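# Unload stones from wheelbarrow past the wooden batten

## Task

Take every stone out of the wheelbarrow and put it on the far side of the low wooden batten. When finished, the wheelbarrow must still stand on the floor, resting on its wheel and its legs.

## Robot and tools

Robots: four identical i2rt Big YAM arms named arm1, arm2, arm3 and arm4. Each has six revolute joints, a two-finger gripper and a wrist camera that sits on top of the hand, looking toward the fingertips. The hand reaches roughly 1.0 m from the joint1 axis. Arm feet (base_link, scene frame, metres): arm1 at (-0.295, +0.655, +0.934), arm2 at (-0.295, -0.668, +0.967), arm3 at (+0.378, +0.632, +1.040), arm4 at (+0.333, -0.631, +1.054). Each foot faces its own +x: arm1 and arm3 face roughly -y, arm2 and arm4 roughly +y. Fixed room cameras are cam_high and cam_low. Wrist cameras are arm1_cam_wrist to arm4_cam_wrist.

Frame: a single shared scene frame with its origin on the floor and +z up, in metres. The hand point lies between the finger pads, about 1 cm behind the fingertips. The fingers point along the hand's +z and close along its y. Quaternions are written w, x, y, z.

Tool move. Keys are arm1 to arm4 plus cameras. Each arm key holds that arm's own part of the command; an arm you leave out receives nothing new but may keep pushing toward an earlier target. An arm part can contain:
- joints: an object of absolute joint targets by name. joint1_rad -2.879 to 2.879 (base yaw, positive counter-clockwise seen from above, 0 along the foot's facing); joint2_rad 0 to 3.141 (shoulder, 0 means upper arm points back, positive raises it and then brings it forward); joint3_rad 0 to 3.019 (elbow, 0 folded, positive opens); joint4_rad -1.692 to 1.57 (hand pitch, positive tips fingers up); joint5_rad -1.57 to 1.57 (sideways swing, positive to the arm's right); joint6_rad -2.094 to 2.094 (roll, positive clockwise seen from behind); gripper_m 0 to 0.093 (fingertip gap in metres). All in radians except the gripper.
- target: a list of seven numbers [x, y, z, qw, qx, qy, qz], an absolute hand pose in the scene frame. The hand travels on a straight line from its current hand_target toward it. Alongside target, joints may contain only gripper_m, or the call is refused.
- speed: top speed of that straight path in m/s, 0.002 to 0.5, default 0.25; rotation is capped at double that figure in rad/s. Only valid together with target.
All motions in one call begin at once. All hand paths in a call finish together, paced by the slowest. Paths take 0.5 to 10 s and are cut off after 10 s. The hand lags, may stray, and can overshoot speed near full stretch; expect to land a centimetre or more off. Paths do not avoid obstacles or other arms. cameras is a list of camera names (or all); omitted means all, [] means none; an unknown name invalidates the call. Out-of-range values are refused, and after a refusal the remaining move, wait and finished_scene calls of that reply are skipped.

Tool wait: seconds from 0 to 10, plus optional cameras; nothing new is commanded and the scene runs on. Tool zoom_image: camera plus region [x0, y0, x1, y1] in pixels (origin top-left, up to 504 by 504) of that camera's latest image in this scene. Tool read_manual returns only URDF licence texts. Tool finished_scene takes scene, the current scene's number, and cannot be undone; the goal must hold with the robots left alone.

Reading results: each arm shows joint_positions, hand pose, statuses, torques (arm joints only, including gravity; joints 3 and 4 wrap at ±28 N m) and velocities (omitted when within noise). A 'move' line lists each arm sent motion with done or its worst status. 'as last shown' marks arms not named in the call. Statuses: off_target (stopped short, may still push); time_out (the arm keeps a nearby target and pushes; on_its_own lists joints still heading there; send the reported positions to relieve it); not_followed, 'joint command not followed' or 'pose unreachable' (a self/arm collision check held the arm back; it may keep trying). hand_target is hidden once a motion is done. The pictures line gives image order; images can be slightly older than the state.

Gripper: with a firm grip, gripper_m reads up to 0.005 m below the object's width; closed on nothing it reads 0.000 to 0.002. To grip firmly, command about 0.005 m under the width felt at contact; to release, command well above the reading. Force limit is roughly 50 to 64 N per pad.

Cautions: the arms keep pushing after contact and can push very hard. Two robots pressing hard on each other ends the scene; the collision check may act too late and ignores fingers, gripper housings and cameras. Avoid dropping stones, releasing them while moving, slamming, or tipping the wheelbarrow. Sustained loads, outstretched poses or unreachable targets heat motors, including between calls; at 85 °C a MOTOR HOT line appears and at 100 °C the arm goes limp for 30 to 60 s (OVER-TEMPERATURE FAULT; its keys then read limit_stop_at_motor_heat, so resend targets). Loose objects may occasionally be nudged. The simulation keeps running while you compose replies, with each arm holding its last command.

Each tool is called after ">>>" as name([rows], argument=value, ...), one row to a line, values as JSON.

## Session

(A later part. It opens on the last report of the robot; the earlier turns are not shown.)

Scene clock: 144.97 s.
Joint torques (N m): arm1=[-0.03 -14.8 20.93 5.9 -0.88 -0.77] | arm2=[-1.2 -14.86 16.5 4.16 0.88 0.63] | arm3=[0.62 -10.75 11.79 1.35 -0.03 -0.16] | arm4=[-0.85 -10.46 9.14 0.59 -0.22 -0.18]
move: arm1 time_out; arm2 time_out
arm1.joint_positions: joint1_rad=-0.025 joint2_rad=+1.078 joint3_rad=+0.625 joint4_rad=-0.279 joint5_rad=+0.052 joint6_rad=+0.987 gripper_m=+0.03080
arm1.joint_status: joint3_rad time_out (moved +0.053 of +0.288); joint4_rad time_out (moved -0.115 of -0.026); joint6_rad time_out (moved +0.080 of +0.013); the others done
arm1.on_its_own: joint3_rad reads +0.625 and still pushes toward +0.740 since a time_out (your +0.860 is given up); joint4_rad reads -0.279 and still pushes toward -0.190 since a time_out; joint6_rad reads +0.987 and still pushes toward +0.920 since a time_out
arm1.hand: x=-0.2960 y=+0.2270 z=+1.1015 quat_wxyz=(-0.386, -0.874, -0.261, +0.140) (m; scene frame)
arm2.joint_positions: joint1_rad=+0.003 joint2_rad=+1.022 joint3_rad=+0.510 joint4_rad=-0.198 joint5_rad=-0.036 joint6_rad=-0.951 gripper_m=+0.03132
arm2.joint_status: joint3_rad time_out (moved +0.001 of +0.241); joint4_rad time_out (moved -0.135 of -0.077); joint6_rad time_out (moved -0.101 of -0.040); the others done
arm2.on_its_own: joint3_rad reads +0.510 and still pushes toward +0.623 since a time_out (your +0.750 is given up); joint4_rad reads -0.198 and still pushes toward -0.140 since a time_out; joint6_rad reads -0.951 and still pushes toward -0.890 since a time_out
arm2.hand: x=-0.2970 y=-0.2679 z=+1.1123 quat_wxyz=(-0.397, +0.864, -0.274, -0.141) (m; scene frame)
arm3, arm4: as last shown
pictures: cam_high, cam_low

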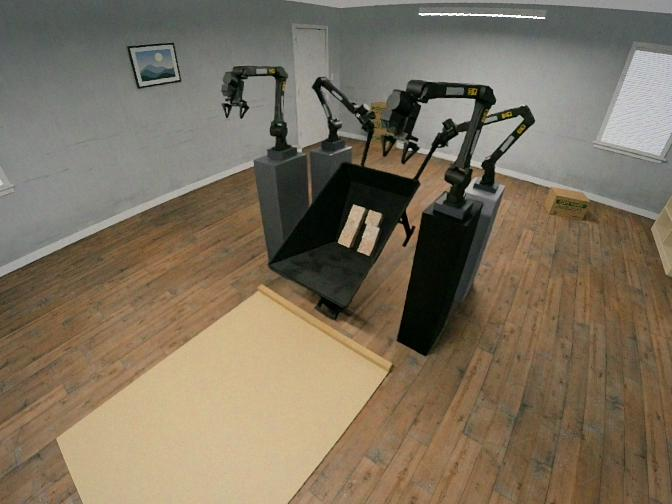

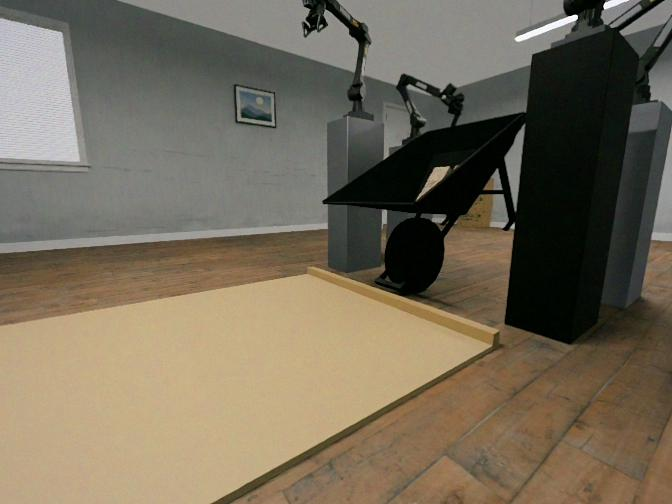

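>>> move(arm1={"joints": {"joint1_rad": 0.22, "joint2_rad": 0.92, "joint3_rad": 0.98, "joint4_rad": -0.30, "joint5_rad": 0.21, "joint6_rad": 0.94}}, arm2={"joints": {"joint1_rad": -0.24, "joint2_rad": 0.86, "joint3_rad": 0.87, "joint4_rad": -0.25, "joint5_rad": -0.20, "joint6_rad": -0.93}}, cameras=["arm1_cam_wrist", "arm2_cam_wrist", "cam_high", "cam_low"])

Scene clock: 147.73 s.
Joint torques (N m): arm1=[0.21 -14.68 21.5 5.61 -0.28 -1.07] | arm2=[-1.38 -14.27 16.96 3.75 0.14 0.85] | arm3=[0.62 -10.81 11.79 1.33 -0.03 -0.16] | arm4=[-0.79 -10.46 9.11 0.59 -0.22 -0.17]
move: arm1 time_out; arm2 time_out
arm1.joint_positions: joint1_rad=+0.196 joint2_rad=+1.041 joint3_rad=+0.705 joint4_rad=-0.379 joint5_rad=+0.220 joint6_rad=+1.041 gripper_m=+0.03078
arm1.joint_status: joint3_rad time_out (moved +0.081 of +0.355); joint4_rad time_out (moved -0.100 of -0.021); joint6_rad time_out (moved +0.054 of -0.047); the others done
arm1.on_its_own: joint3_rad reads +0.705 and still pushes toward +0.820 since a time_out (your +0.980 is given up); joint4_rad reads -0.379 and still pushes toward -0.300 since a time_out; joint6_rad reads +1.041 and still pushes toward +0.940 since a time_out
arm1.hand: x=-0.2286 y=+0.2269 z=+1.1441 quat_wxyz=(-0.396, -0.854, -0.297, +0.162) (m; scene frame)
arm2.joint_positions: joint1_rad=-0.224 joint2_rad=+0.967 joint3_rad=+0.575 joint4_rad=-0.302 joint5_rad=-0.208 joint6_rad=-1.015 gripper_m=+0.03139
arm2.joint_status: joint3_rad time_out (moved +0.065 of +0.360); joint6_rad time_out (moved -0.064 of +0.021); the others done
arm2.on_its_own: joint3_rad reads +0.575 and still pushes toward +0.688 since a time_out (your +0.870 is given up); joint6_rad reads -1.015 and still pushes toward -0.930 since a time_out
arm2.hand: x=-0.2348 y=-0.2712 z=+1.1507 quat_wxyz=(-0.406, +0.846, -0.306, -0.160) (m; scene frame)
arm3.joint_positions: joint1_rad=+1.298 joint2_rad=+1.306 joint3_rad=+1.380 joint4_rad=-1.213 joint5_rad=+0.001 joint6_rad=+0.012 gripper_m=+0.09399
arm3.hand: x=+0.8258 y=+0.4863 z=+1.3605 quat_wxyz=(-0.213, -0.159, -0.963, +0.035) (m; scene frame)
arm4.joint_positions: joint1_rad=-1.299 joint2_rad=+1.310 joint3_rad=+1.387 joint4_rad=-1.190 joint5_rad=+0.003 joint6_rad=+0.016 gripper_m=+0.09396
arm4.hand: x=+0.7897 y=-0.4845 z=+1.3775 quat_wxyz=(-0.224, +0.144, -0.963, -0.037) (m; scene frame)
pictures: arm1_cam_wrist, arm2_cam_wrist, cam_high, cam_low
camera_calibration:
arm1_cam_wrist: T_world_to_cam=[[-0.628287, 0.507819, -0.589386, 0.416396], [0.652046, 0.756966, -0.0428743, 0.0326124], [0.424373, -0.411244, -0.806713, 1.23653], [0, 0, 0, 1]]
arm2_cam_wrist: T_world_to_cam=[[0.640509, 0.499529, 0.583282, -0.383376], [0.642259, -0.764839, -0.0502553, 0.00690656], [0.421013, 0.406807, -0.810713, 1.26734], [0, 0, 0, 1]]

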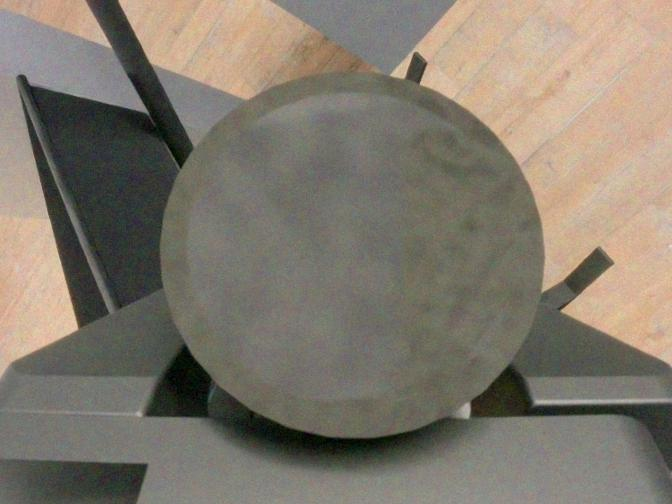

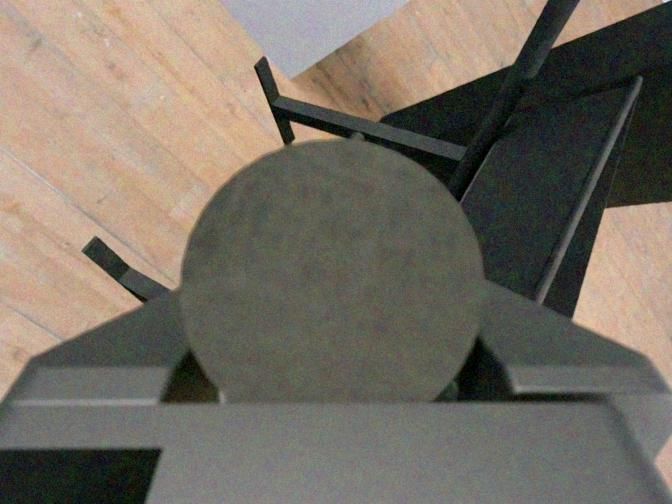

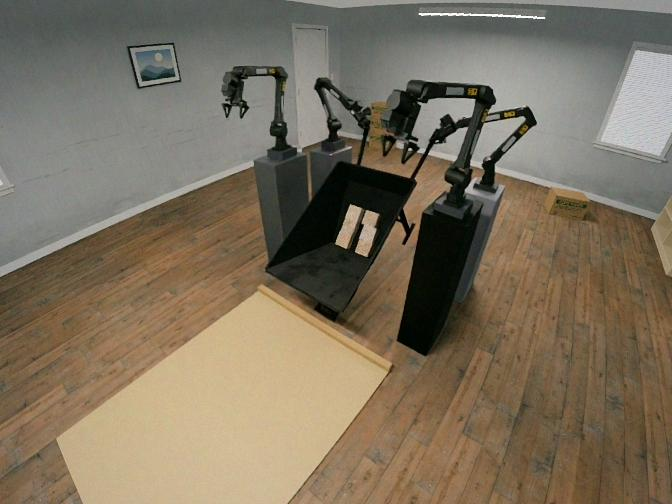

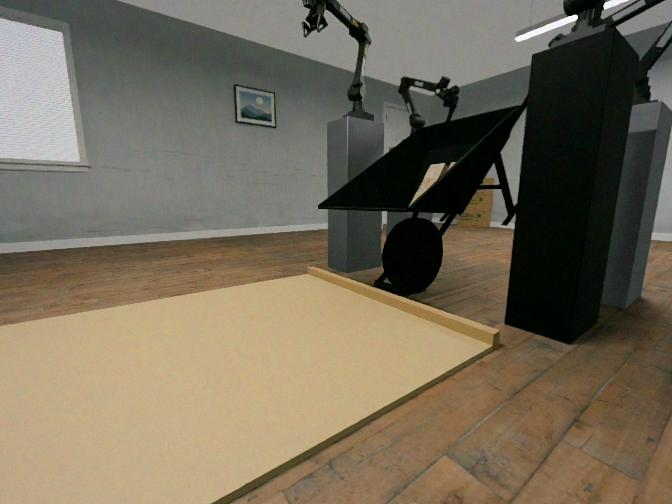

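>>> move(arm1={"joints": {"joint1_rad": 0.55, "joint2_rad": 0.98, "joint3_rad": 1.20, "joint4_rad": -0.43, "joint5_rad": 0.48, "joint6_rad": 0.95}}, arm2={"joints": {"joint1_rad": -0.60, "joint2_rad": 0.92, "joint3_rad": 1.08, "joint4_rad": -0.39, "joint5_rad": -0.50, "joint6_rad": -0.96}}, cameras=["arm1_cam_wrist", "arm2_cam_wrist", "cam_high", "cam_low"])

Scene clock: 150.90 s.
Joint torques (N m): arm1=[-0.26 -16.38 21.94 5.01 0.79 -1.29] | arm2=[-0.85 -15.62 17.28 3.51 -1.13 1.11] | arm3=[0.56 -10.75 11.81 1.33 -0.02 -0.16] | arm4=[-0.79 -10.4 9.1 0.61 -0.22 -0.17]
move: arm1 time_out; arm2 time_out
arm1.joint_positions: joint1_rad=+0.531 joint2_rad=+1.103 joint3_rad=+0.900 joint4_rad=-0.498 joint5_rad=+0.457 joint6_rad=+1.076 gripper_m=+0.03076
arm1.joint_status: joint3_rad time_out (moved +0.194 of +0.495); joint4_rad time_out (moved -0.120 of -0.051); joint6_rad time_out (moved +0.035 of -0.091); the others done
arm1.on_its_own: joint3_rad reads +0.900 and still pushes toward +1.014 since a time_out (your +1.200 is given up); joint4_rad reads -0.498 and still pushes toward -0.430 since a time_out; joint6_rad reads +1.076 and still pushes toward +0.950 since a time_out
arm1.hand: x=-0.1082 y=+0.2284 z=+1.2106 quat_wxyz=(-0.420, -0.807, -0.368, +0.193) (m; scene frame)
arm2.joint_positions: joint1_rad=-0.592 joint2_rad=+1.031 joint3_rad=+0.775 joint4_rad=-0.436 joint5_rad=-0.467 joint6_rad=-1.072 gripper_m=+0.03163
arm2.joint_status: joint3_rad time_out (moved +0.200 of +0.505); joint5_rad time_out (moved -0.259 of -0.292); joint6_rad time_out (moved -0.057 of +0.055); the others done
arm2.on_its_own: joint3_rad reads +0.775 and still pushes toward +0.888 since a time_out (your +1.080 is given up); joint5_rad reads -0.467 and still pushes toward -0.500 since a time_out; joint6_rad reads -1.072 and still pushes toward -0.960 since a time_out
arm2.hand: x=-0.1141 y=-0.2732 z=+1.2194 quat_wxyz=(-0.429, +0.799, -0.377, -0.188) (m; scene frame)
arm3, arm4: as last shown
pictures: arm1_cam_wrist, arm2_cam_wrist, cam_high, cam_low
camera_calibration:
arm1_cam_wrist: T_world_to_cam=[[-0.749081, 0.375878, -0.545521, 0.494483], [0.536122, 0.827682, -0.165881, 0.0761059], [0.389167, -0.416724, -0.821517, 1.25509], [0, 0, 0, 1]]
arm2_cam_wrist: T_world_to_cam=[[0.757283, 0.367184, 0.540091, -0.46994], [0.524819, -0.834342, -0.168637, 0.0432649], [0.3887, 0.411156, -0.824538, 1.28749], [0, 0, 0, 1]]

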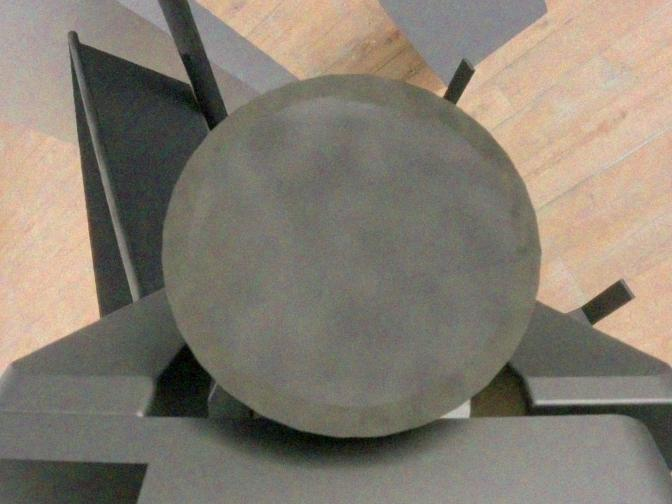

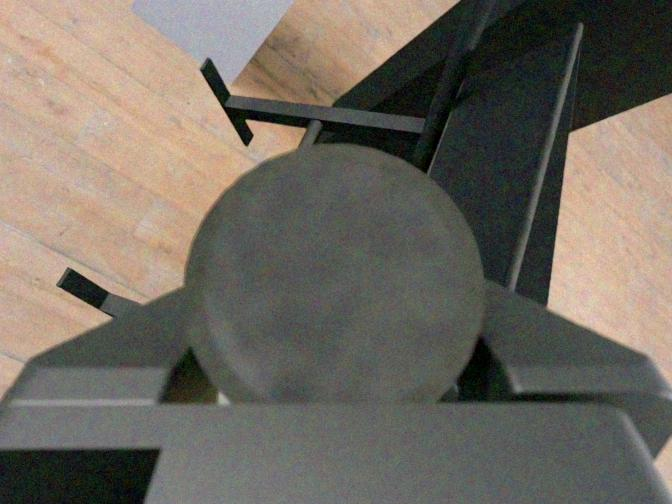

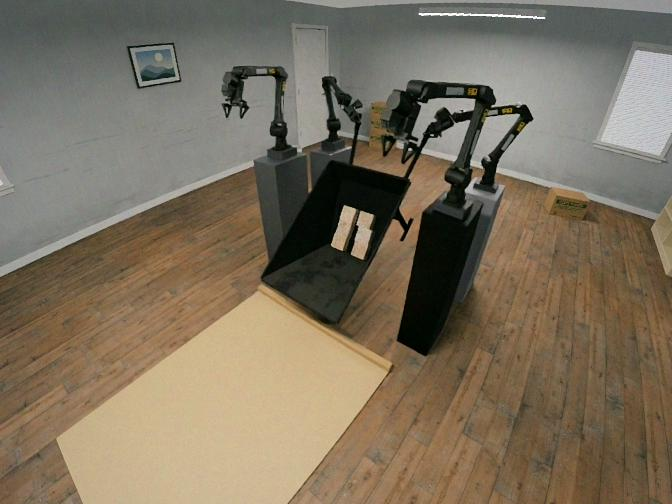

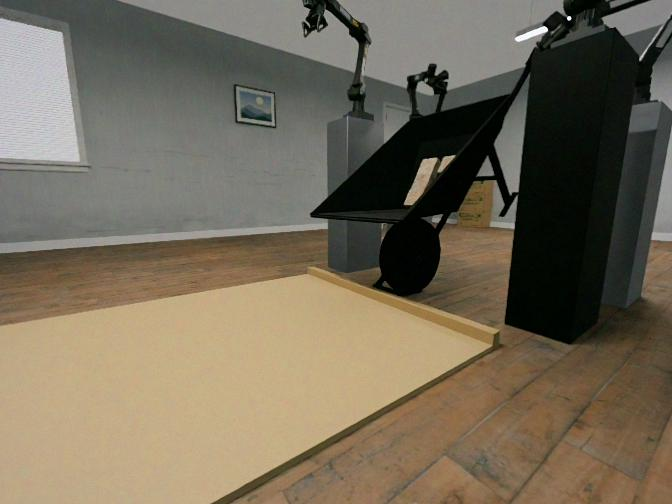

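>>> move(arm1={"joints": {"joint1_rad": 0.80, "joint2_rad": 1.23, "joint3_rad": 1.45, "joint4_rad": -0.58, "joint5_rad": 0.70, "joint6_rad": 0.96}}, arm2={"joints": {"joint1_rad": -0.86, "joint2_rad": 1.16, "joint3_rad": 1.33, "joint4_rad": -0.55, "joint5_rad": -0.73, "joint6_rad": -0.98}}, cameras=["arm1_cam_wrist", "arm2_cam_wrist", "cam_high", "cam_low"])

Scene clock: 154.03 s.
Joint torques (N m): arm1=[-3.08 -18.73 21.55 4.41 0.89 -1.48] | arm2=[2.2 -20.42 17.25 2.67 -1.52 1.35] | arm3=[0.67 -10.81 11.79 1.33 -0.03 -0.16] | arm4=[-0.79 -10.4 9.11 0.61 -0.22 -0.18]
Heat: arm1: hottest joint3_rad 49 °C; arm2: hottest joint3_rad 53 °C; arm3: hottest joint3_rad 45 °C; arm4: hottest joint3_rad 42 °C.
move: arm1 time_out; arm2 time_out
arm1.joint_positions: joint1_rad=+0.811 joint2_rad=+1.340 joint3_rad=+1.227 joint4_rad=-0.638 joint5_rad=+0.687 joint6_rad=+1.110 gripper_m=+0.03091
arm1.joint_status: joint3_rad time_out (moved +0.327 of +0.550); joint4_rad time_out (moved -0.140 of -0.082); joint6_rad time_out (moved +0.034 of -0.116); the others done
arm1.on_its_own: joint3_rad reads +1.227 and still pushes toward +1.339 since a time_out (your +1.450 is given up); joint4_rad reads -0.638 and still pushes toward -0.580 since a time_out; joint6_rad reads +1.110 and still pushes toward +0.960 since a time_out
arm1.hand: x=+0.0358 y=+0.2247 z=+1.2658 quat_wxyz=(-0.430, -0.764, -0.422, +0.233) (m; scene frame)
arm2.joint_positions: joint1_rad=-0.884 joint2_rad=+1.280 joint3_rad=+1.101 joint4_rad=-0.581 joint5_rad=-0.699 joint6_rad=-1.117 gripper_m=+0.03191
arm2.joint_status: joint3_rad time_out (moved +0.325 of +0.555); joint5_rad time_out (moved -0.232 of -0.263); joint6_rad time_out (moved -0.044 of +0.092); the others done
arm2.on_its_own: joint3_rad reads +1.101 and still pushes toward +1.213 since a time_out (your +1.330 is given up); joint5_rad reads -0.699 and still pushes toward -0.730 since a time_out; joint6_rad reads -1.117 and still pushes toward -0.980 since a time_out
arm2.hand: x=+0.0288 y=-0.2715 z=+1.2740 quat_wxyz=(-0.434, +0.756, -0.434, -0.227) (m; scene frame)
arm3, arm4: as last shown
pictures: arm1_cam_wrist, arm2_cam_wrist, cam_high, cam_low
camera_calibration:
arm1_cam_wrist: T_world_to_cam=[[-0.83906, 0.273308, -0.470405, 0.564955], [0.434408, 0.857108, -0.276868, 0.148617], [0.327518, -0.436656, -0.837892, 1.27022], [0, 0, 0, 1]]
arm2_cam_wrist: T_world_to_cam=[[0.848127, 0.266199, 0.458059, -0.533739], [0.419008, -0.866136, -0.272471, 0.105642], [0.32421, 0.423021, -0.846133, 1.3088], [0, 0, 0, 1]]

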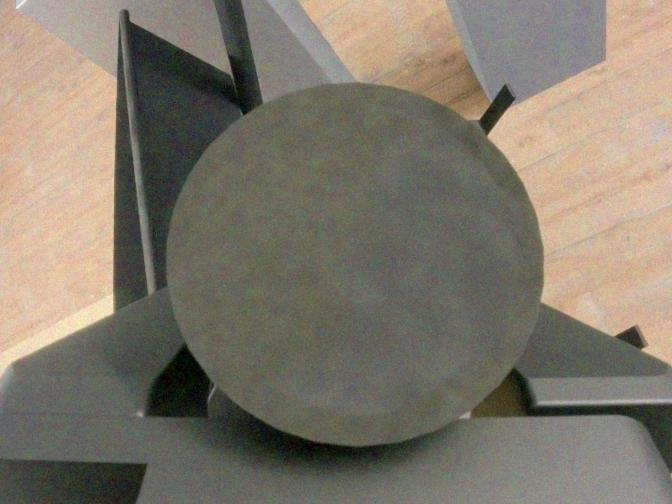

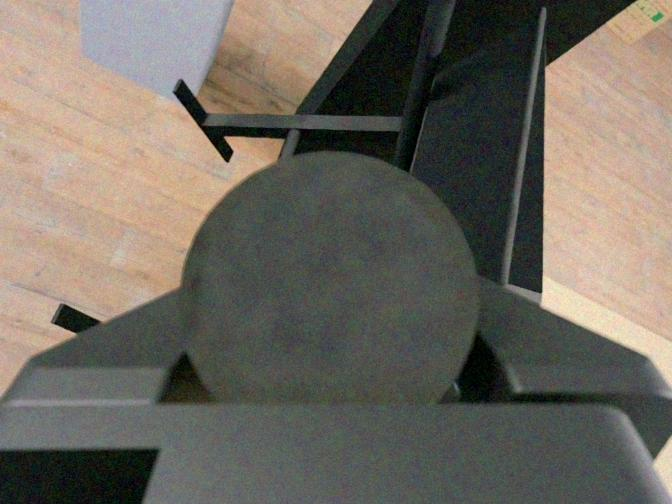

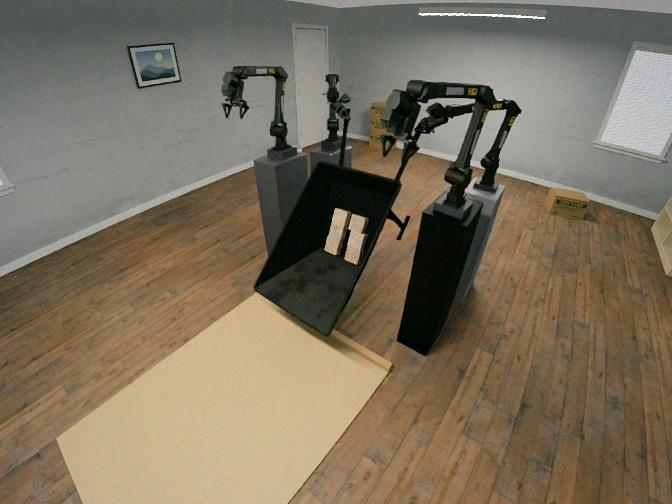

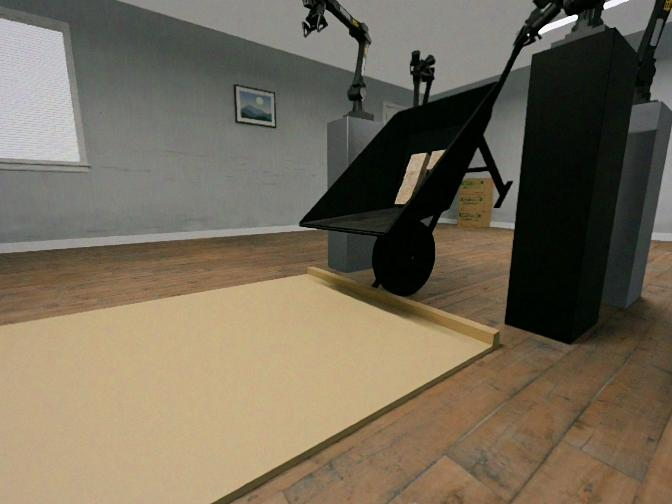

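>>> move(arm1={"joints": {"joint1_rad": 0.98, "joint2_rad": 1.51, "joint3_rad": 1.78, "joint4_rad": -0.64, "joint5_rad": 0.89, "joint6_rad": 0.95}}, arm2={"joints": {"joint1_rad": -1.05, "joint2_rad": 1.45, "joint3_rad": 1.65, "joint4_rad": -0.61, "joint5_rad": -0.93, "joint6_rad": -0.97}}, cameras=["cam_high", "cam_low"])

Scene clock: 157.23 s.
Joint torques (N m): arm1=[-1.32 -16.79 21.59 5.76 0.53 -1.09] | arm2=[0.03 -20.37 17.29 3.03 -0.98 0.66] | arm3=[0.67 -10.81 11.79 1.33 -0.02 -0.16] | arm4=[-0.79 -10.4 9.11 0.62 -0.22 -0.17]
move: arm1 time_out; arm2 time_out
arm1.joint_positions: joint1_rad=+0.971 joint2_rad=+1.554 joint3_rad=+1.548 joint4_rad=-0.731 joint5_rad=+0.887 joint6_rad=+1.054 gripper_m=+0.03091
arm1.joint_status: joint3_rad time_out (moved +0.321 of +0.553); joint4_rad time_out (moved -0.094 of -0.002); joint6_rad time_out (moved -0.055 of -0.160); the others done
arm1.on_its_own: joint3_rad reads +1.548 and still pushes toward +1.660 since a time_out (your +1.780 is given up); joint4_rad reads -0.731 and still pushes toward -0.640 since a time_out; joint6_rad reads +1.054 and still pushes toward +0.950 since a time_out
arm1.hand: x=+0.1459 y=+0.2263 z=+1.3198 quat_wxyz=(-0.452, -0.714, -0.447, +0.293) (m; scene frame)
arm2.joint_positions: joint1_rad=-1.049 joint2_rad=+1.520 joint3_rad=+1.445 joint4_rad=-0.652 joint5_rad=-0.914 joint6_rad=-1.037 gripper_m=+0.03159
arm2.joint_status: joint3_rad time_out (moved +0.345 of +0.549); joint6_rad time_out (moved +0.080 of +0.147); the others done
arm2.on_its_own: joint3_rad reads +1.445 and still pushes toward +1.558 since a time_out (your +1.650 is given up); joint6_rad reads -1.037 and still pushes toward -0.970 since a time_out
arm2.hand: x=+0.1494 y=-0.2686 z=+1.3358 quat_wxyz=(-0.464, +0.699, -0.459, -0.294) (m; scene frame)
arm3, arm4: as last shown
pictures: cam_high, cam_low

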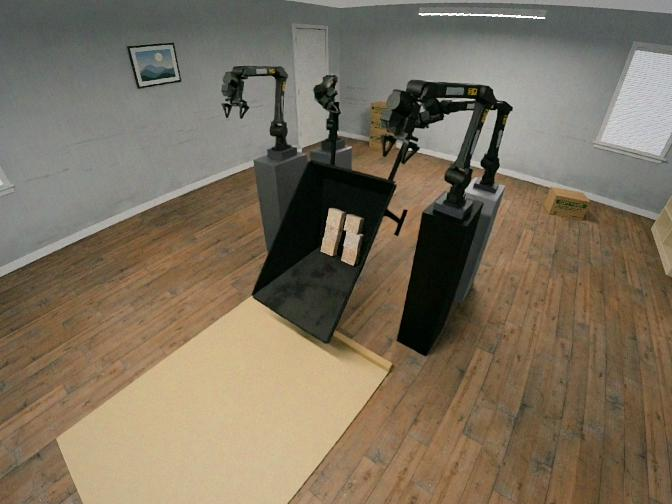

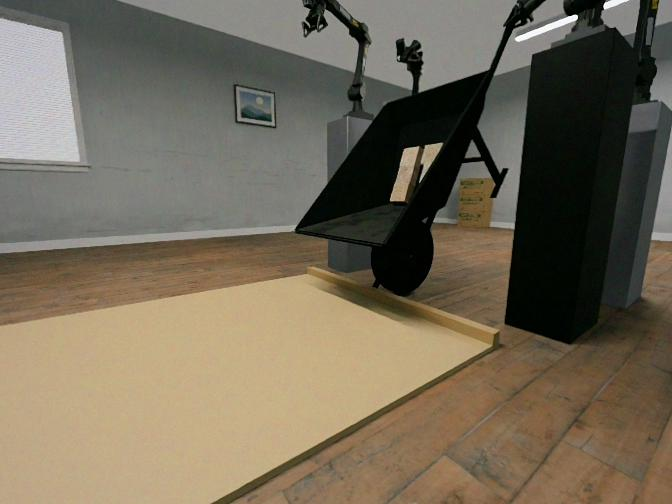

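>>> move(arm1={"joints": {"joint1_rad": 1.05, "joint2_rad": 1.75, "joint3_rad": 2.05, "joint4_rad": -0.68, "joint5_rad": 0.99, "joint6_rad": 0.88}}, arm2={"joints": {"joint1_rad": -1.115, "joint2_rad": 1.69, "joint3_rad": 1.90, "joint4_rad": -0.63, "joint5_rad": -1.03, "joint6_rad": -0.90}}, cameras=["cam_high", "cam_low"])

Scene clock: 160.73 s.
Joint torques (N m): arm1=[-3.37 -18.26 21.42 5.01 -0.26 -0.55] | arm2=[1.38 -21.19 17.21 2.66 -0.77 0.07] | arm3=[0.62 -10.81 11.81 1.33 -0.02 -0.16] | arm4=[-0.85 -10.4 9.09 0.62 -0.22 -0.17]
move: arm1 time_out; arm2 time_out
arm1.joint_positions: joint1_rad=+1.065 joint2_rad=+1.771 joint3_rad=+1.867 joint4_rad=-0.751 joint5_rad=+1.014 joint6_rad=+0.923 gripper_m=+0.03088
arm1.joint_status: joint3_rad time_out (moved +0.320 of +0.502); joint4_rad time_out (moved -0.020 of +0.051); joint6_rad time_out (moved -0.132 of -0.174); the others done
arm1.on_its_own: joint3_rad reads +1.867 and still pushes toward +1.980 since a time_out; joint4_rad reads -0.751 and still pushes toward -0.680 since a time_out; joint6_rad reads +0.923 and still pushes toward +0.880 since a time_out
arm1.hand: x=+0.2456 y=+0.2252 z=+1.3582 quat_wxyz=(-0.476, -0.664, -0.467, +0.339) (m; scene frame)
arm2.joint_positions: joint1_rad=-1.129 joint2_rad=+1.729 joint3_rad=+1.748 joint4_rad=-0.661 joint5_rad=-1.020 joint6_rad=-0.896 gripper_m=+0.03147
arm2.joint_status: joint3_rad time_out (moved +0.302 of +0.455); the others done
arm2.on_its_own: joint3_rad reads +1.748 and still pushes toward +1.860 since a time_out
arm2.hand: x=+0.2458 y=-0.2649 z=+1.3741 quat_wxyz=(-0.485, +0.650, -0.480, -0.335) (m; scene frame)
arm3, arm4: as last shown
pictures: cam_high, cam_low

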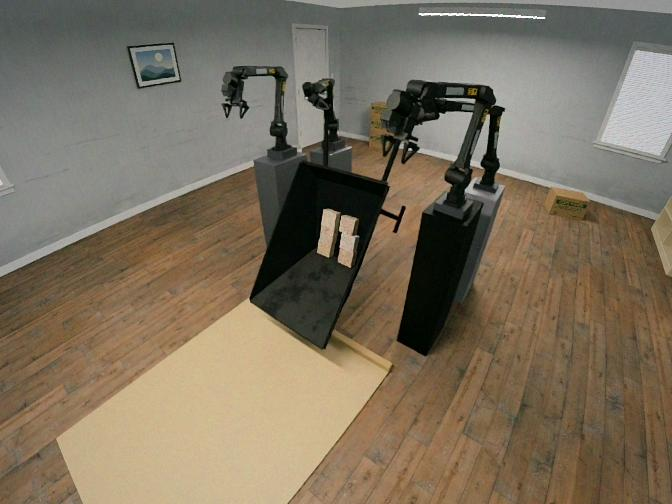

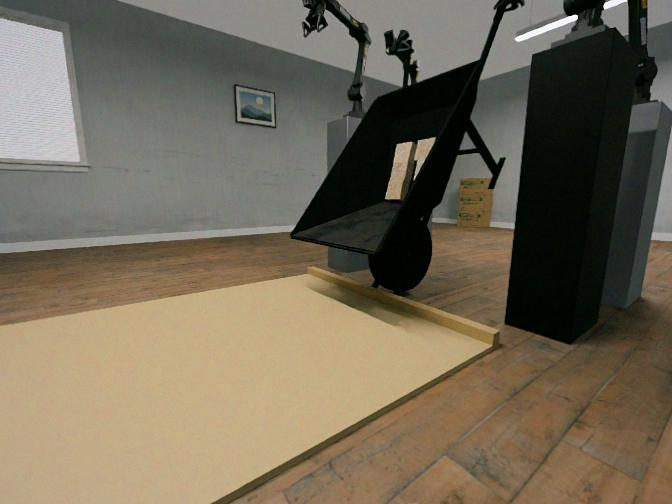

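>>> move(arm1={"joints": {"joint1_rad": 1.10, "joint2_rad": 1.94, "joint3_rad": 2.29, "joint4_rad": -0.72, "joint5_rad": 1.06, "joint6_rad": 0.79}}, arm2={"joints": {"joint1_rad": -1.165, "joint2_rad": 1.87, "joint3_rad": 2.13, "joint4_rad": -0.65, "joint5_rad": -1.09, "joint6_rad": -0.82}}, cameras=["cam_high", "cam_low"])

Scene clock: 163.70 s.
Joint torques (N m): arm1=[-4.01 -19.78 21.24 4.36 -0.48 -0.34] | arm2=[0.15 -22.18 17.18 2.44 -0.64 -0.24] | arm3=[0.62 -10.81 11.79 1.33 -0.02 -0.15] | arm4=[-0.73 -10.52 9.13 0.61 -0.22 -0.17]
move: arm1 time_out; arm2 time_out
arm1.joint_positions: joint1_rad=+1.122 joint2_rad=+1.950 joint3_rad=+2.145 joint4_rad=-0.776 joint5_rad=+1.080 joint6_rad=+0.809 gripper_m=+0.03078
arm1.joint_status: joint3_rad time_out (moved +0.278 of +0.423); joint4_rad time_out (moved -0.025 of +0.031); the others done
arm1.on_its_own: joint3_rad reads +2.145 and still pushes toward +2.257 since a time_out; joint4_rad reads -0.776 and still pushes toward -0.720 since a time_out
arm1.hand: x=+0.3175 y=+0.2298 z=+1.3795 quat_wxyz=(-0.490, -0.629, -0.481, +0.365) (m; scene frame)
arm2.joint_positions: joint1_rad=-1.164 joint2_rad=+1.892 joint3_rad=+1.997 joint4_rad=-0.677 joint5_rad=-1.083 joint6_rad=-0.793 gripper_m=+0.03145
arm2.joint_status: joint3_rad time_out (moved +0.249 of +0.382); the others done
arm2.on_its_own: joint3_rad reads +1.997 and still pushes toward +2.109 since a time_out
arm2.hand: x=+0.3076 y=-0.2588 z=+1.3959 quat_wxyz=(-0.495, +0.623, -0.484, -0.363) (m; scene frame)
arm3, arm4: as last shown
pictures: cam_high, cam_low

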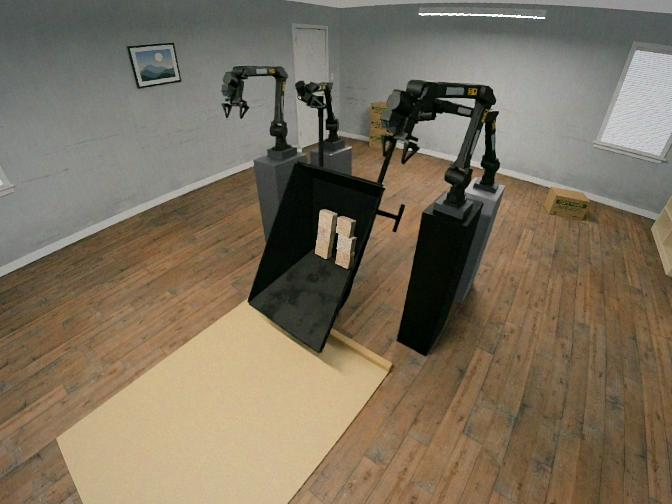

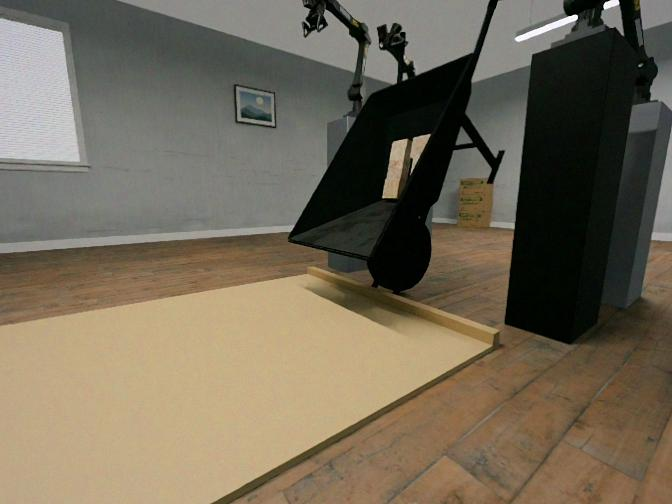

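>>> move(arm1={"joints": {"joint1_rad": 1.12, "joint2_rad": 2.00, "joint3_rad": 2.24, "joint4_rad": -0.43, "joint5_rad": 0.86, "joint6_rad": 0.40}}, arm2={"joints": {"joint1_rad": -1.17, "joint2_rad": 1.94, "joint3_rad": 2.09, "joint4_rad": -0.34, "joint5_rad": -0.87, "joint6_rad": -0.40}}, cameras=["arm1_cam_wrist", "arm2_cam_wrist", "cam_high", "cam_low"])

Scene clock: 171.70 s.
Joint torques (N m): arm1=[-4.13 -17.44 19.79 6.02 -1.39 -0.68] | arm2=[-1.03 -19.55 15.58 4.14 0.86 0.37] | arm3=[0.62 -10.81 11.81 1.33 -0.02 -0.16] | arm4=[-0.79 -10.4 9.13 0.61 -0.22 -0.18]
Heat: arm1: hottest joint3_rad 56 °C; arm2: hottest joint3_rad 56 °C; arm3: hottest joint3_rad 46 °C; arm4: hottest joint3_rad 43 °C.
move: arm1 time_out; arm2 time_out
arm1.joint_positions: joint1_rad=+1.144 joint2_rad=+1.974 joint3_rad=+2.145 joint4_rad=-0.518 joint5_rad=+0.898 joint6_rad=+0.461 gripper_m=+0.03027
arm1.joint_status: joint3_rad time_out (moved +0.000 of +0.095); joint4_rad time_out (moved +0.258 of +0.346); joint5_rad time_out (moved -0.183 of -0.220); joint6_rad time_out (moved -0.348 of -0.409); the others done
arm1.on_its_own: joint3_rad reads +2.145 and still pushes toward +2.240 since a time_out; joint4_rad reads -0.518 and still pushes toward -0.430 since a time_out; joint5_rad reads +0.898 and still pushes toward +0.860 since a time_out; joint6_rad reads +0.461 and still pushes toward +0.400 since a time_out
arm1.hand: x=+0.3795 y=+0.2401 z=+1.3888 quat_wxyz=(-0.531, -0.527, -0.571, +0.338) (m; scene frame)
arm2.joint_positions: joint1_rad=-1.156 joint2_rad=+1.921 joint3_rad=+2.002 joint4_rad=-0.397 joint5_rad=-0.909 joint6_rad=-0.449 gripper_m=+0.03121
arm2.joint_status: joint4_rad time_out (moved +0.279 of +0.337); joint5_rad time_out (moved +0.173 of +0.213); joint6_rad time_out (moved +0.344 of +0.393); the others done
arm2.on_its_own: joint4_rad reads -0.397 and still pushes toward -0.340 since a time_out; joint5_rad reads -0.909 and still pushes toward -0.870 since a time_out; joint6_rad reads -0.449 and still pushes toward -0.400 since a time_out
arm2.hand: x=+0.3577 y=-0.2490 z=+1.4094 quat_wxyz=(-0.539, +0.532, -0.555, -0.345) (m; scene frame)
arm3, arm4: as last shown
pictures: arm1_cam_wrist, arm2_cam_wrist, cam_high, cam_low
camera_calibration:
arm1_cam_wrist: T_world_to_cam=[[-0.958079, -0.219114, -0.184592, 0.673494], [-0.0444167, 0.750093, -0.659839, 0.759454], [0.283041, -0.623979, -0.728381, 1.17722], [0, 0, 0, 1]]
arm2_cam_wrist: T_world_to_cam=[[0.964251, -0.176602, 0.197563, -0.665402], [0.00244119, -0.739599, -0.673044, 0.769239], [0.264978, 0.649466, -0.712728, 1.19674], [0, 0, 0, 1]]

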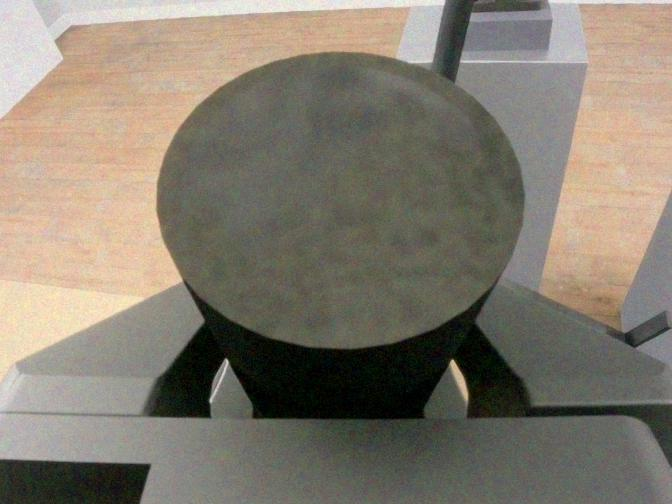

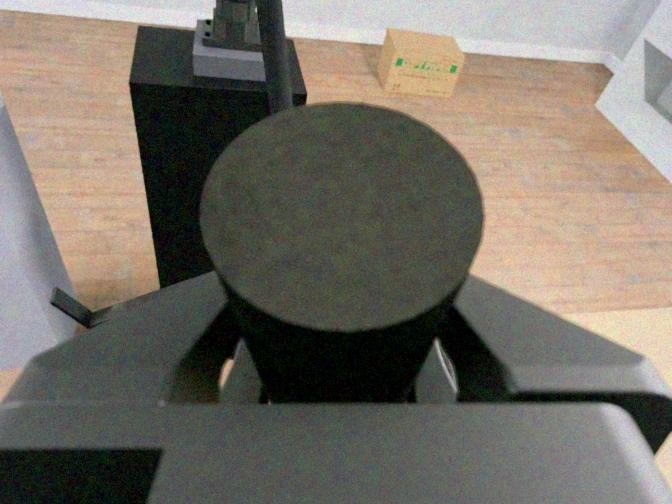

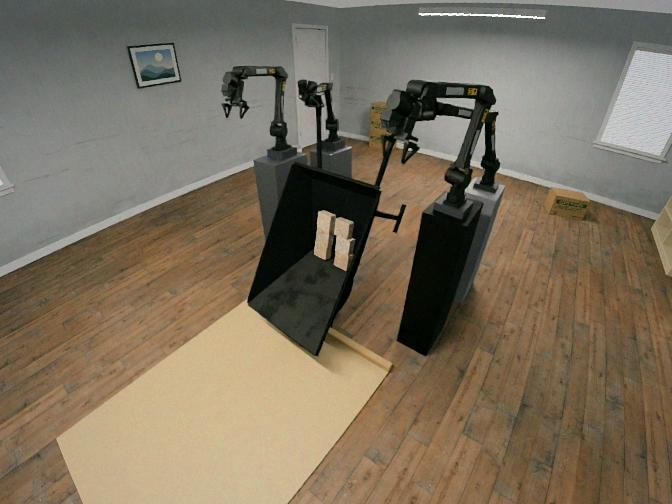

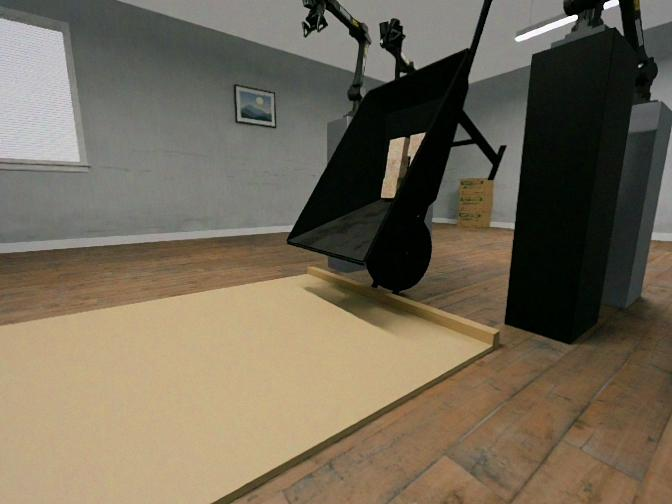

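>>> move(arm1={"joints": {"joint1_rad": 1.11, "joint2_rad": 2.16, "joint3_rad": 2.40, "joint4_rad": -0.17, "joint5_rad": 0.58, "joint6_rad": 0.05}}, arm2={"joints": {"joint1_rad": -1.13, "joint2_rad": 2.08, "joint3_rad": 2.22, "joint4_rad": -0.08, "joint5_rad": -0.57, "joint6_rad": -0.05}}, cameras=["cam_high", "cam_low"])

Scene clock: 174.63 s.
Joint torques (N m): arm1=[-4.78 -19.72 17.66 4.53 -0.63 -0.25] | arm2=[1.38 -21.48 14.04 3.17 0.37 0.11] | arm3=[0.67 -10.87 11.79 1.33 -0.03 -0.16] | arm4=[-0.85 -10.4 9.13 0.61 -0.22 -0.18]
move: arm1 done; arm2 done
arm1.joint_positions: joint1_rad=+1.140 joint2_rad=+2.137 joint3_rad=+2.330 joint4_rad=-0.221 joint5_rad=+0.595 joint6_rad=+0.060 gripper_m=+0.02980
arm1.joint_status: all done
arm1.hand: x=+0.4794 y=+0.2380 z=+1.4139 quat_wxyz=(-0.623, -0.349, -0.623, +0.319) (m; scene frame)
arm2.joint_positions: joint1_rad=-1.144 joint2_rad=+2.061 joint3_rad=+2.155 joint4_rad=-0.114 joint5_rad=-0.581 joint6_rad=-0.057 gripper_m=+0.03070
arm2.joint_status: all done
arm2.hand: x=+0.4523 y=-0.2423 z=+1.4358 quat_wxyz=(-0.626, +0.352, -0.617, -0.323) (m; scene frame)
arm3, arm4: as last shown
pictures: cam_high, cam_low

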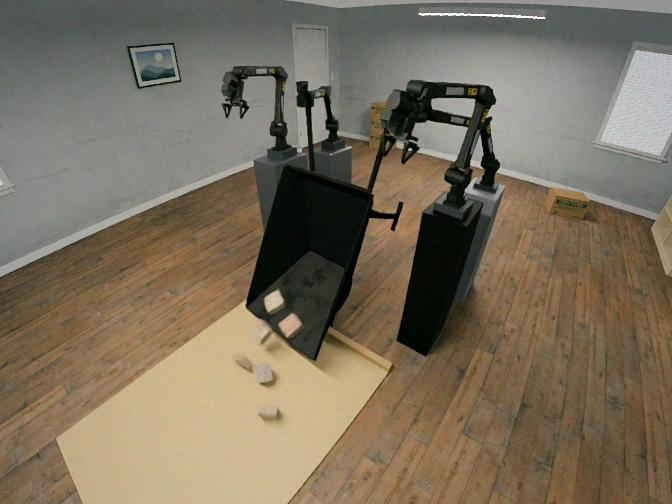

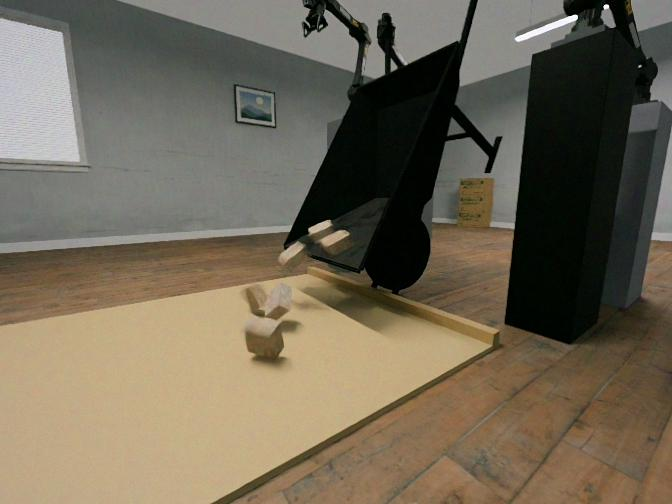

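>>> wait(seconds=1.0, cameras=["arm1_cam_wrist", "arm3_cam_wrist", "arm4_cam_wrist", "cam_high", "cam_low"])

Scene clock: 175.90 s.
Joint torques (N m): arm1=[-4.72 -19.66 17.66 4.52 -0.65 -0.25] | arm2=[1.38 -21.54 14.04 3.17 0.41 0.11] | arm3=[0.62 -10.81 11.79 1.33 -0.02 -0.16] | arm4=[-0.85 -10.46 9.13 0.61 -0.22 -0.18]
arm1.joint_positions: joint1_rad=+1.140 joint2_rad=+2.137 joint3_rad=+2.330 joint4_rad=-0.221 joint5_rad=+0.595 joint6_rad=+0.060 gripper_m=+0.02980
arm1.joint_status: all done
arm1.hand: x=+0.4794 y=+0.2380 z=+1.4139 quat_wxyz=(-0.623, -0.349, -0.623, +0.319) (m; scene frame)
arm2.joint_positions: joint1_rad=-1.144 joint2_rad=+2.061 joint3_rad=+2.155 joint4_rad=-0.114 joint5_rad=-0.583 joint6_rad=-0.057 gripper_m=+0.03070
arm2.joint_status: all done
arm2.hand: x=+0.4521 y=-0.2422 z=+1.4358 quat_wxyz=(-0.626, +0.352, -0.616, -0.323) (m; scene frame)
arm3.joint_positions: joint1_rad=+1.298 joint2_rad=+1.306 joint3_rad=+1.380 joint4_rad=-1.213 joint5_rad=+0.001 joint6_rad=+0.012 gripper_m=+0.09399
arm3.hand: x=+0.8258 y=+0.4863 z=+1.3605 quat_wxyz=(-0.213, -0.159, -0.963, +0.035) (m; scene frame)
arm4.joint_positions: joint1_rad=-1.299 joint2_rad=+1.310 joint3_rad=+1.387 joint4_rad=-1.190 joint5_rad=+0.003 joint6_rad=+0.016 gripper_m=+0.09396
arm4.hand: x=+0.7897 y=-0.4845 z=+1.3775 quat_wxyz=(-0.224, +0.144, -0.963, -0.037) (m; scene frame)
wait: 1.00 s; at rest from the start
pictures: arm1_cam_wrist, arm3_cam_wrist, arm4_cam_wrist, cam_high, cam_low
camera_calibration:
arm1_cam_wrist: T_world_to_cam=[[-0.828111, -0.558562, -0.0473322, 0.597797], [-0.304054, 0.518507, -0.799188, 1.15867], [0.470938, -0.647425, -0.599215, 0.898778], [0, 0, 0, 1]]
arm3_cam_wrist: T_world_to_cam=[[-0.30766, -0.951495, -0.00147268, 0.720594], [-0.933567, 0.301564, 0.193678, 0.367528], [-0.18384, 0.060962, -0.981064, 1.57817], [0, 0, 0, 1]]
arm4_cam_wrist: T_world_to_cam=[[0.293168, -0.95605, 0.00461527, -0.703069], [-0.941176, -0.287752, 0.177162, 0.362966], [-0.168048, -0.0562821, -0.984171, 1.58618], [0, 0, 0, 1]]

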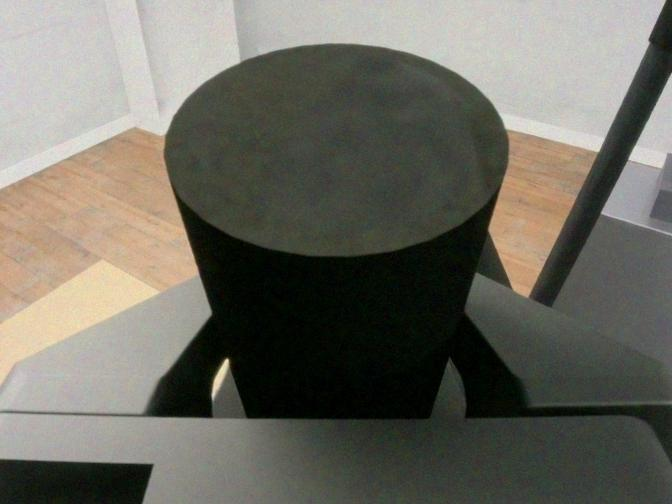

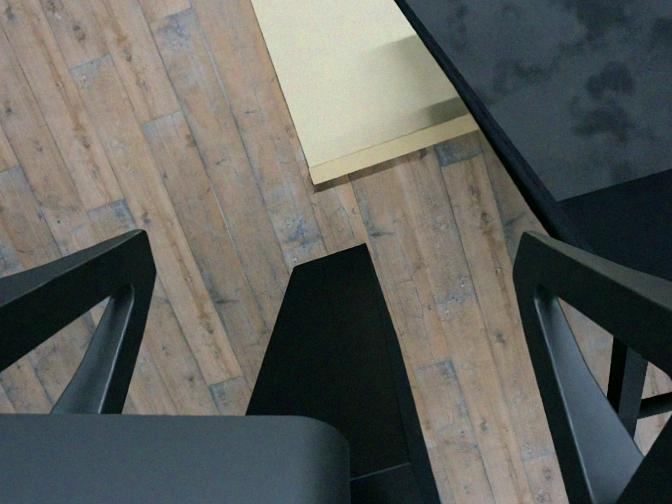

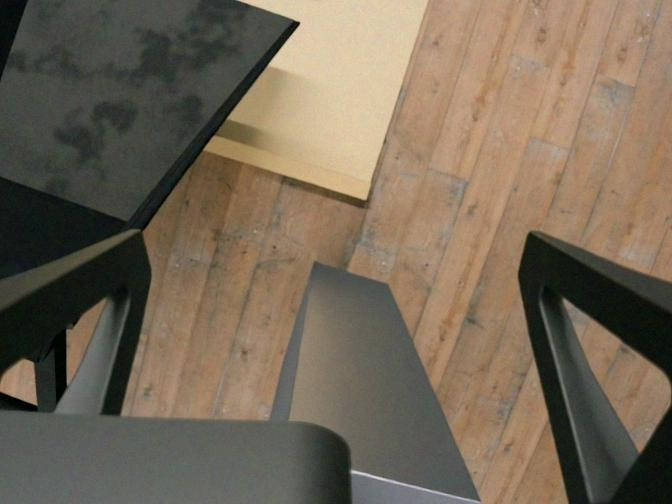

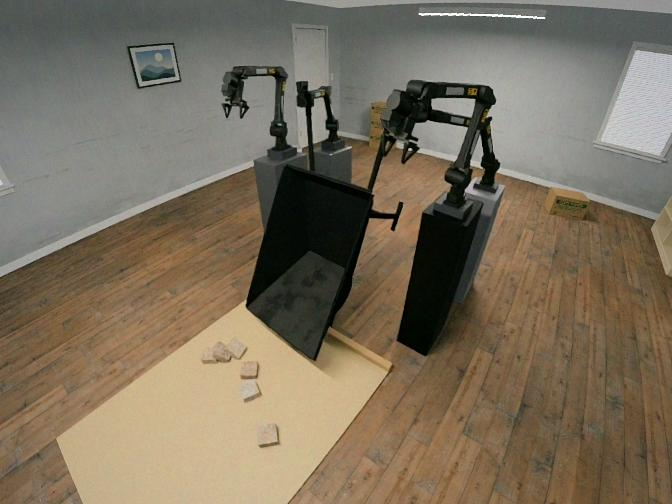

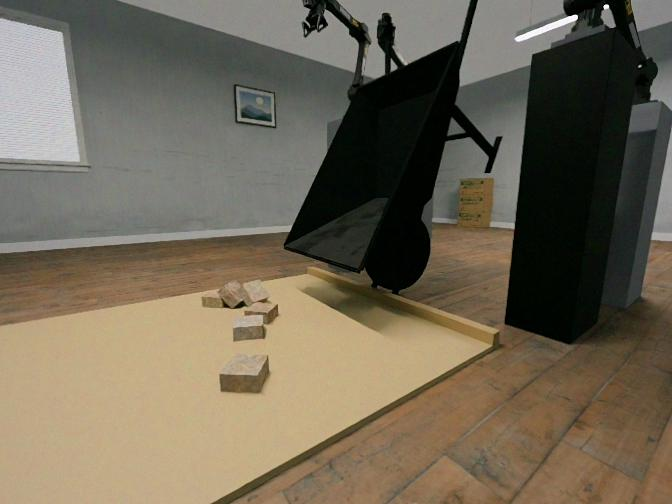

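>>> move(arm1={"joints": {"joint1_rad": 1.10, "joint2_rad": 2.03, "joint3_rad": 2.20, "joint4_rad": -0.37, "joint5_rad": 0.75, "joint6_rad": 0.27}}, arm2={"joints": {"joint1_rad": -1.11, "joint2_rad": 1.97, "joint3_rad": 2.05, "joint4_rad": -0.26, "joint5_rad": -0.74, "joint6_rad": -0.27}}, cameras=["cam_high", "cam_low"])

>>> move(arm1={"joints": {"joint1_rad": 1.08, "joint2_rad": 1.93, "joint3_rad": 2.11, "joint4_rad": -0.74, "joint5_rad": 1.05, "joint6_rad": 0.76}}, arm2={"joints": {"joint1_rad": -1.12, "joint2_rad": 1.87, "joint3_rad": 1.96, "joint4_rad": -0.64, "joint5_rad": -1.06, "joint6_rad": -0.75}}, cameras=["cam_high", "cam_low"])

Scene clock: 180.47 s.
Joint torques (N m): arm1=[-5.48 -20.42 11.25 1.7 0.57 0.14] | arm2=[2.26 -22.36 8.73 1.01 -0.53 -0.51] | arm3=[0.62 -10.75 11.79 1.32 -0.02 -0.16] | arm4=[-0.79 -10.46 9.11 0.61 -0.21 -0.17]
move: arm1 off_target; arm2 time_out
arm1.joint_positions: joint1_rad=+1.140 joint2_rad=+2.032 joint3_rad=+2.200 joint4_rad=-0.357 joint5_rad=+0.730 joint6_rad=+0.226 gripper_m=+0.02973
arm1.joint_status: joint6_rad off_target (ended at +0.226, target +0.270); the others done
arm1.hand: x=+0.4286 y=+0.2385 z=+1.3986 quat_wxyz=(-0.571, -0.432, -0.618, +0.325) (m; scene frame)
arm2.joint_positions: joint1_rad=-1.133 joint2_rad=+1.976 joint3_rad=+2.058 joint4_rad=-0.245 joint5_rad=-0.721 joint6_rad=-0.215 gripper_m=+0.03065
arm2.joint_status: joint6_rad time_out (moved -0.158 of -0.213); the others done
arm2.on_its_own: joint6_rad reads -0.215 and still pushes toward -0.270 since a time_out
arm2.hand: x=+0.4004 y=-0.2350 z=+1.4220 quat_wxyz=(-0.577, +0.438, -0.604, -0.333) (m; scene frame)
arm3, arm4: as last shown
pictures: cam_high, cam_low

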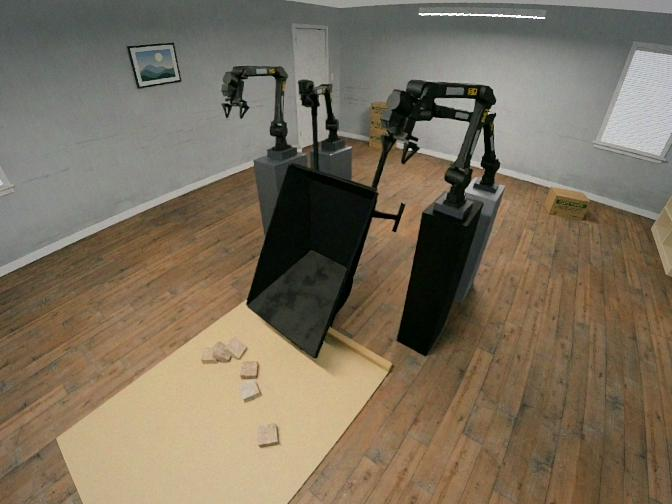

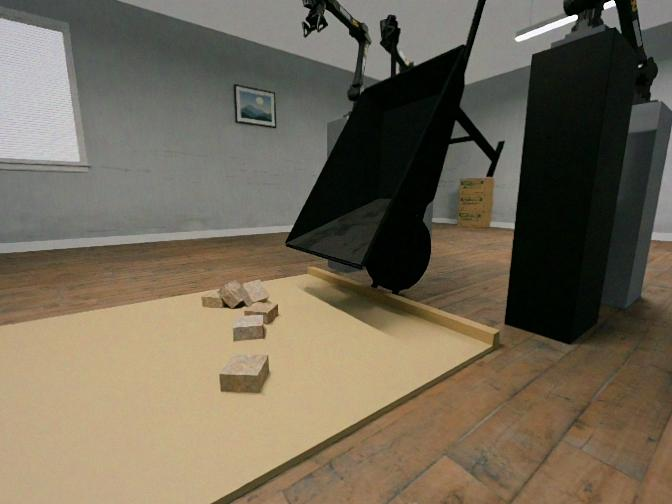

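not run: a stop came earlier in this reply.


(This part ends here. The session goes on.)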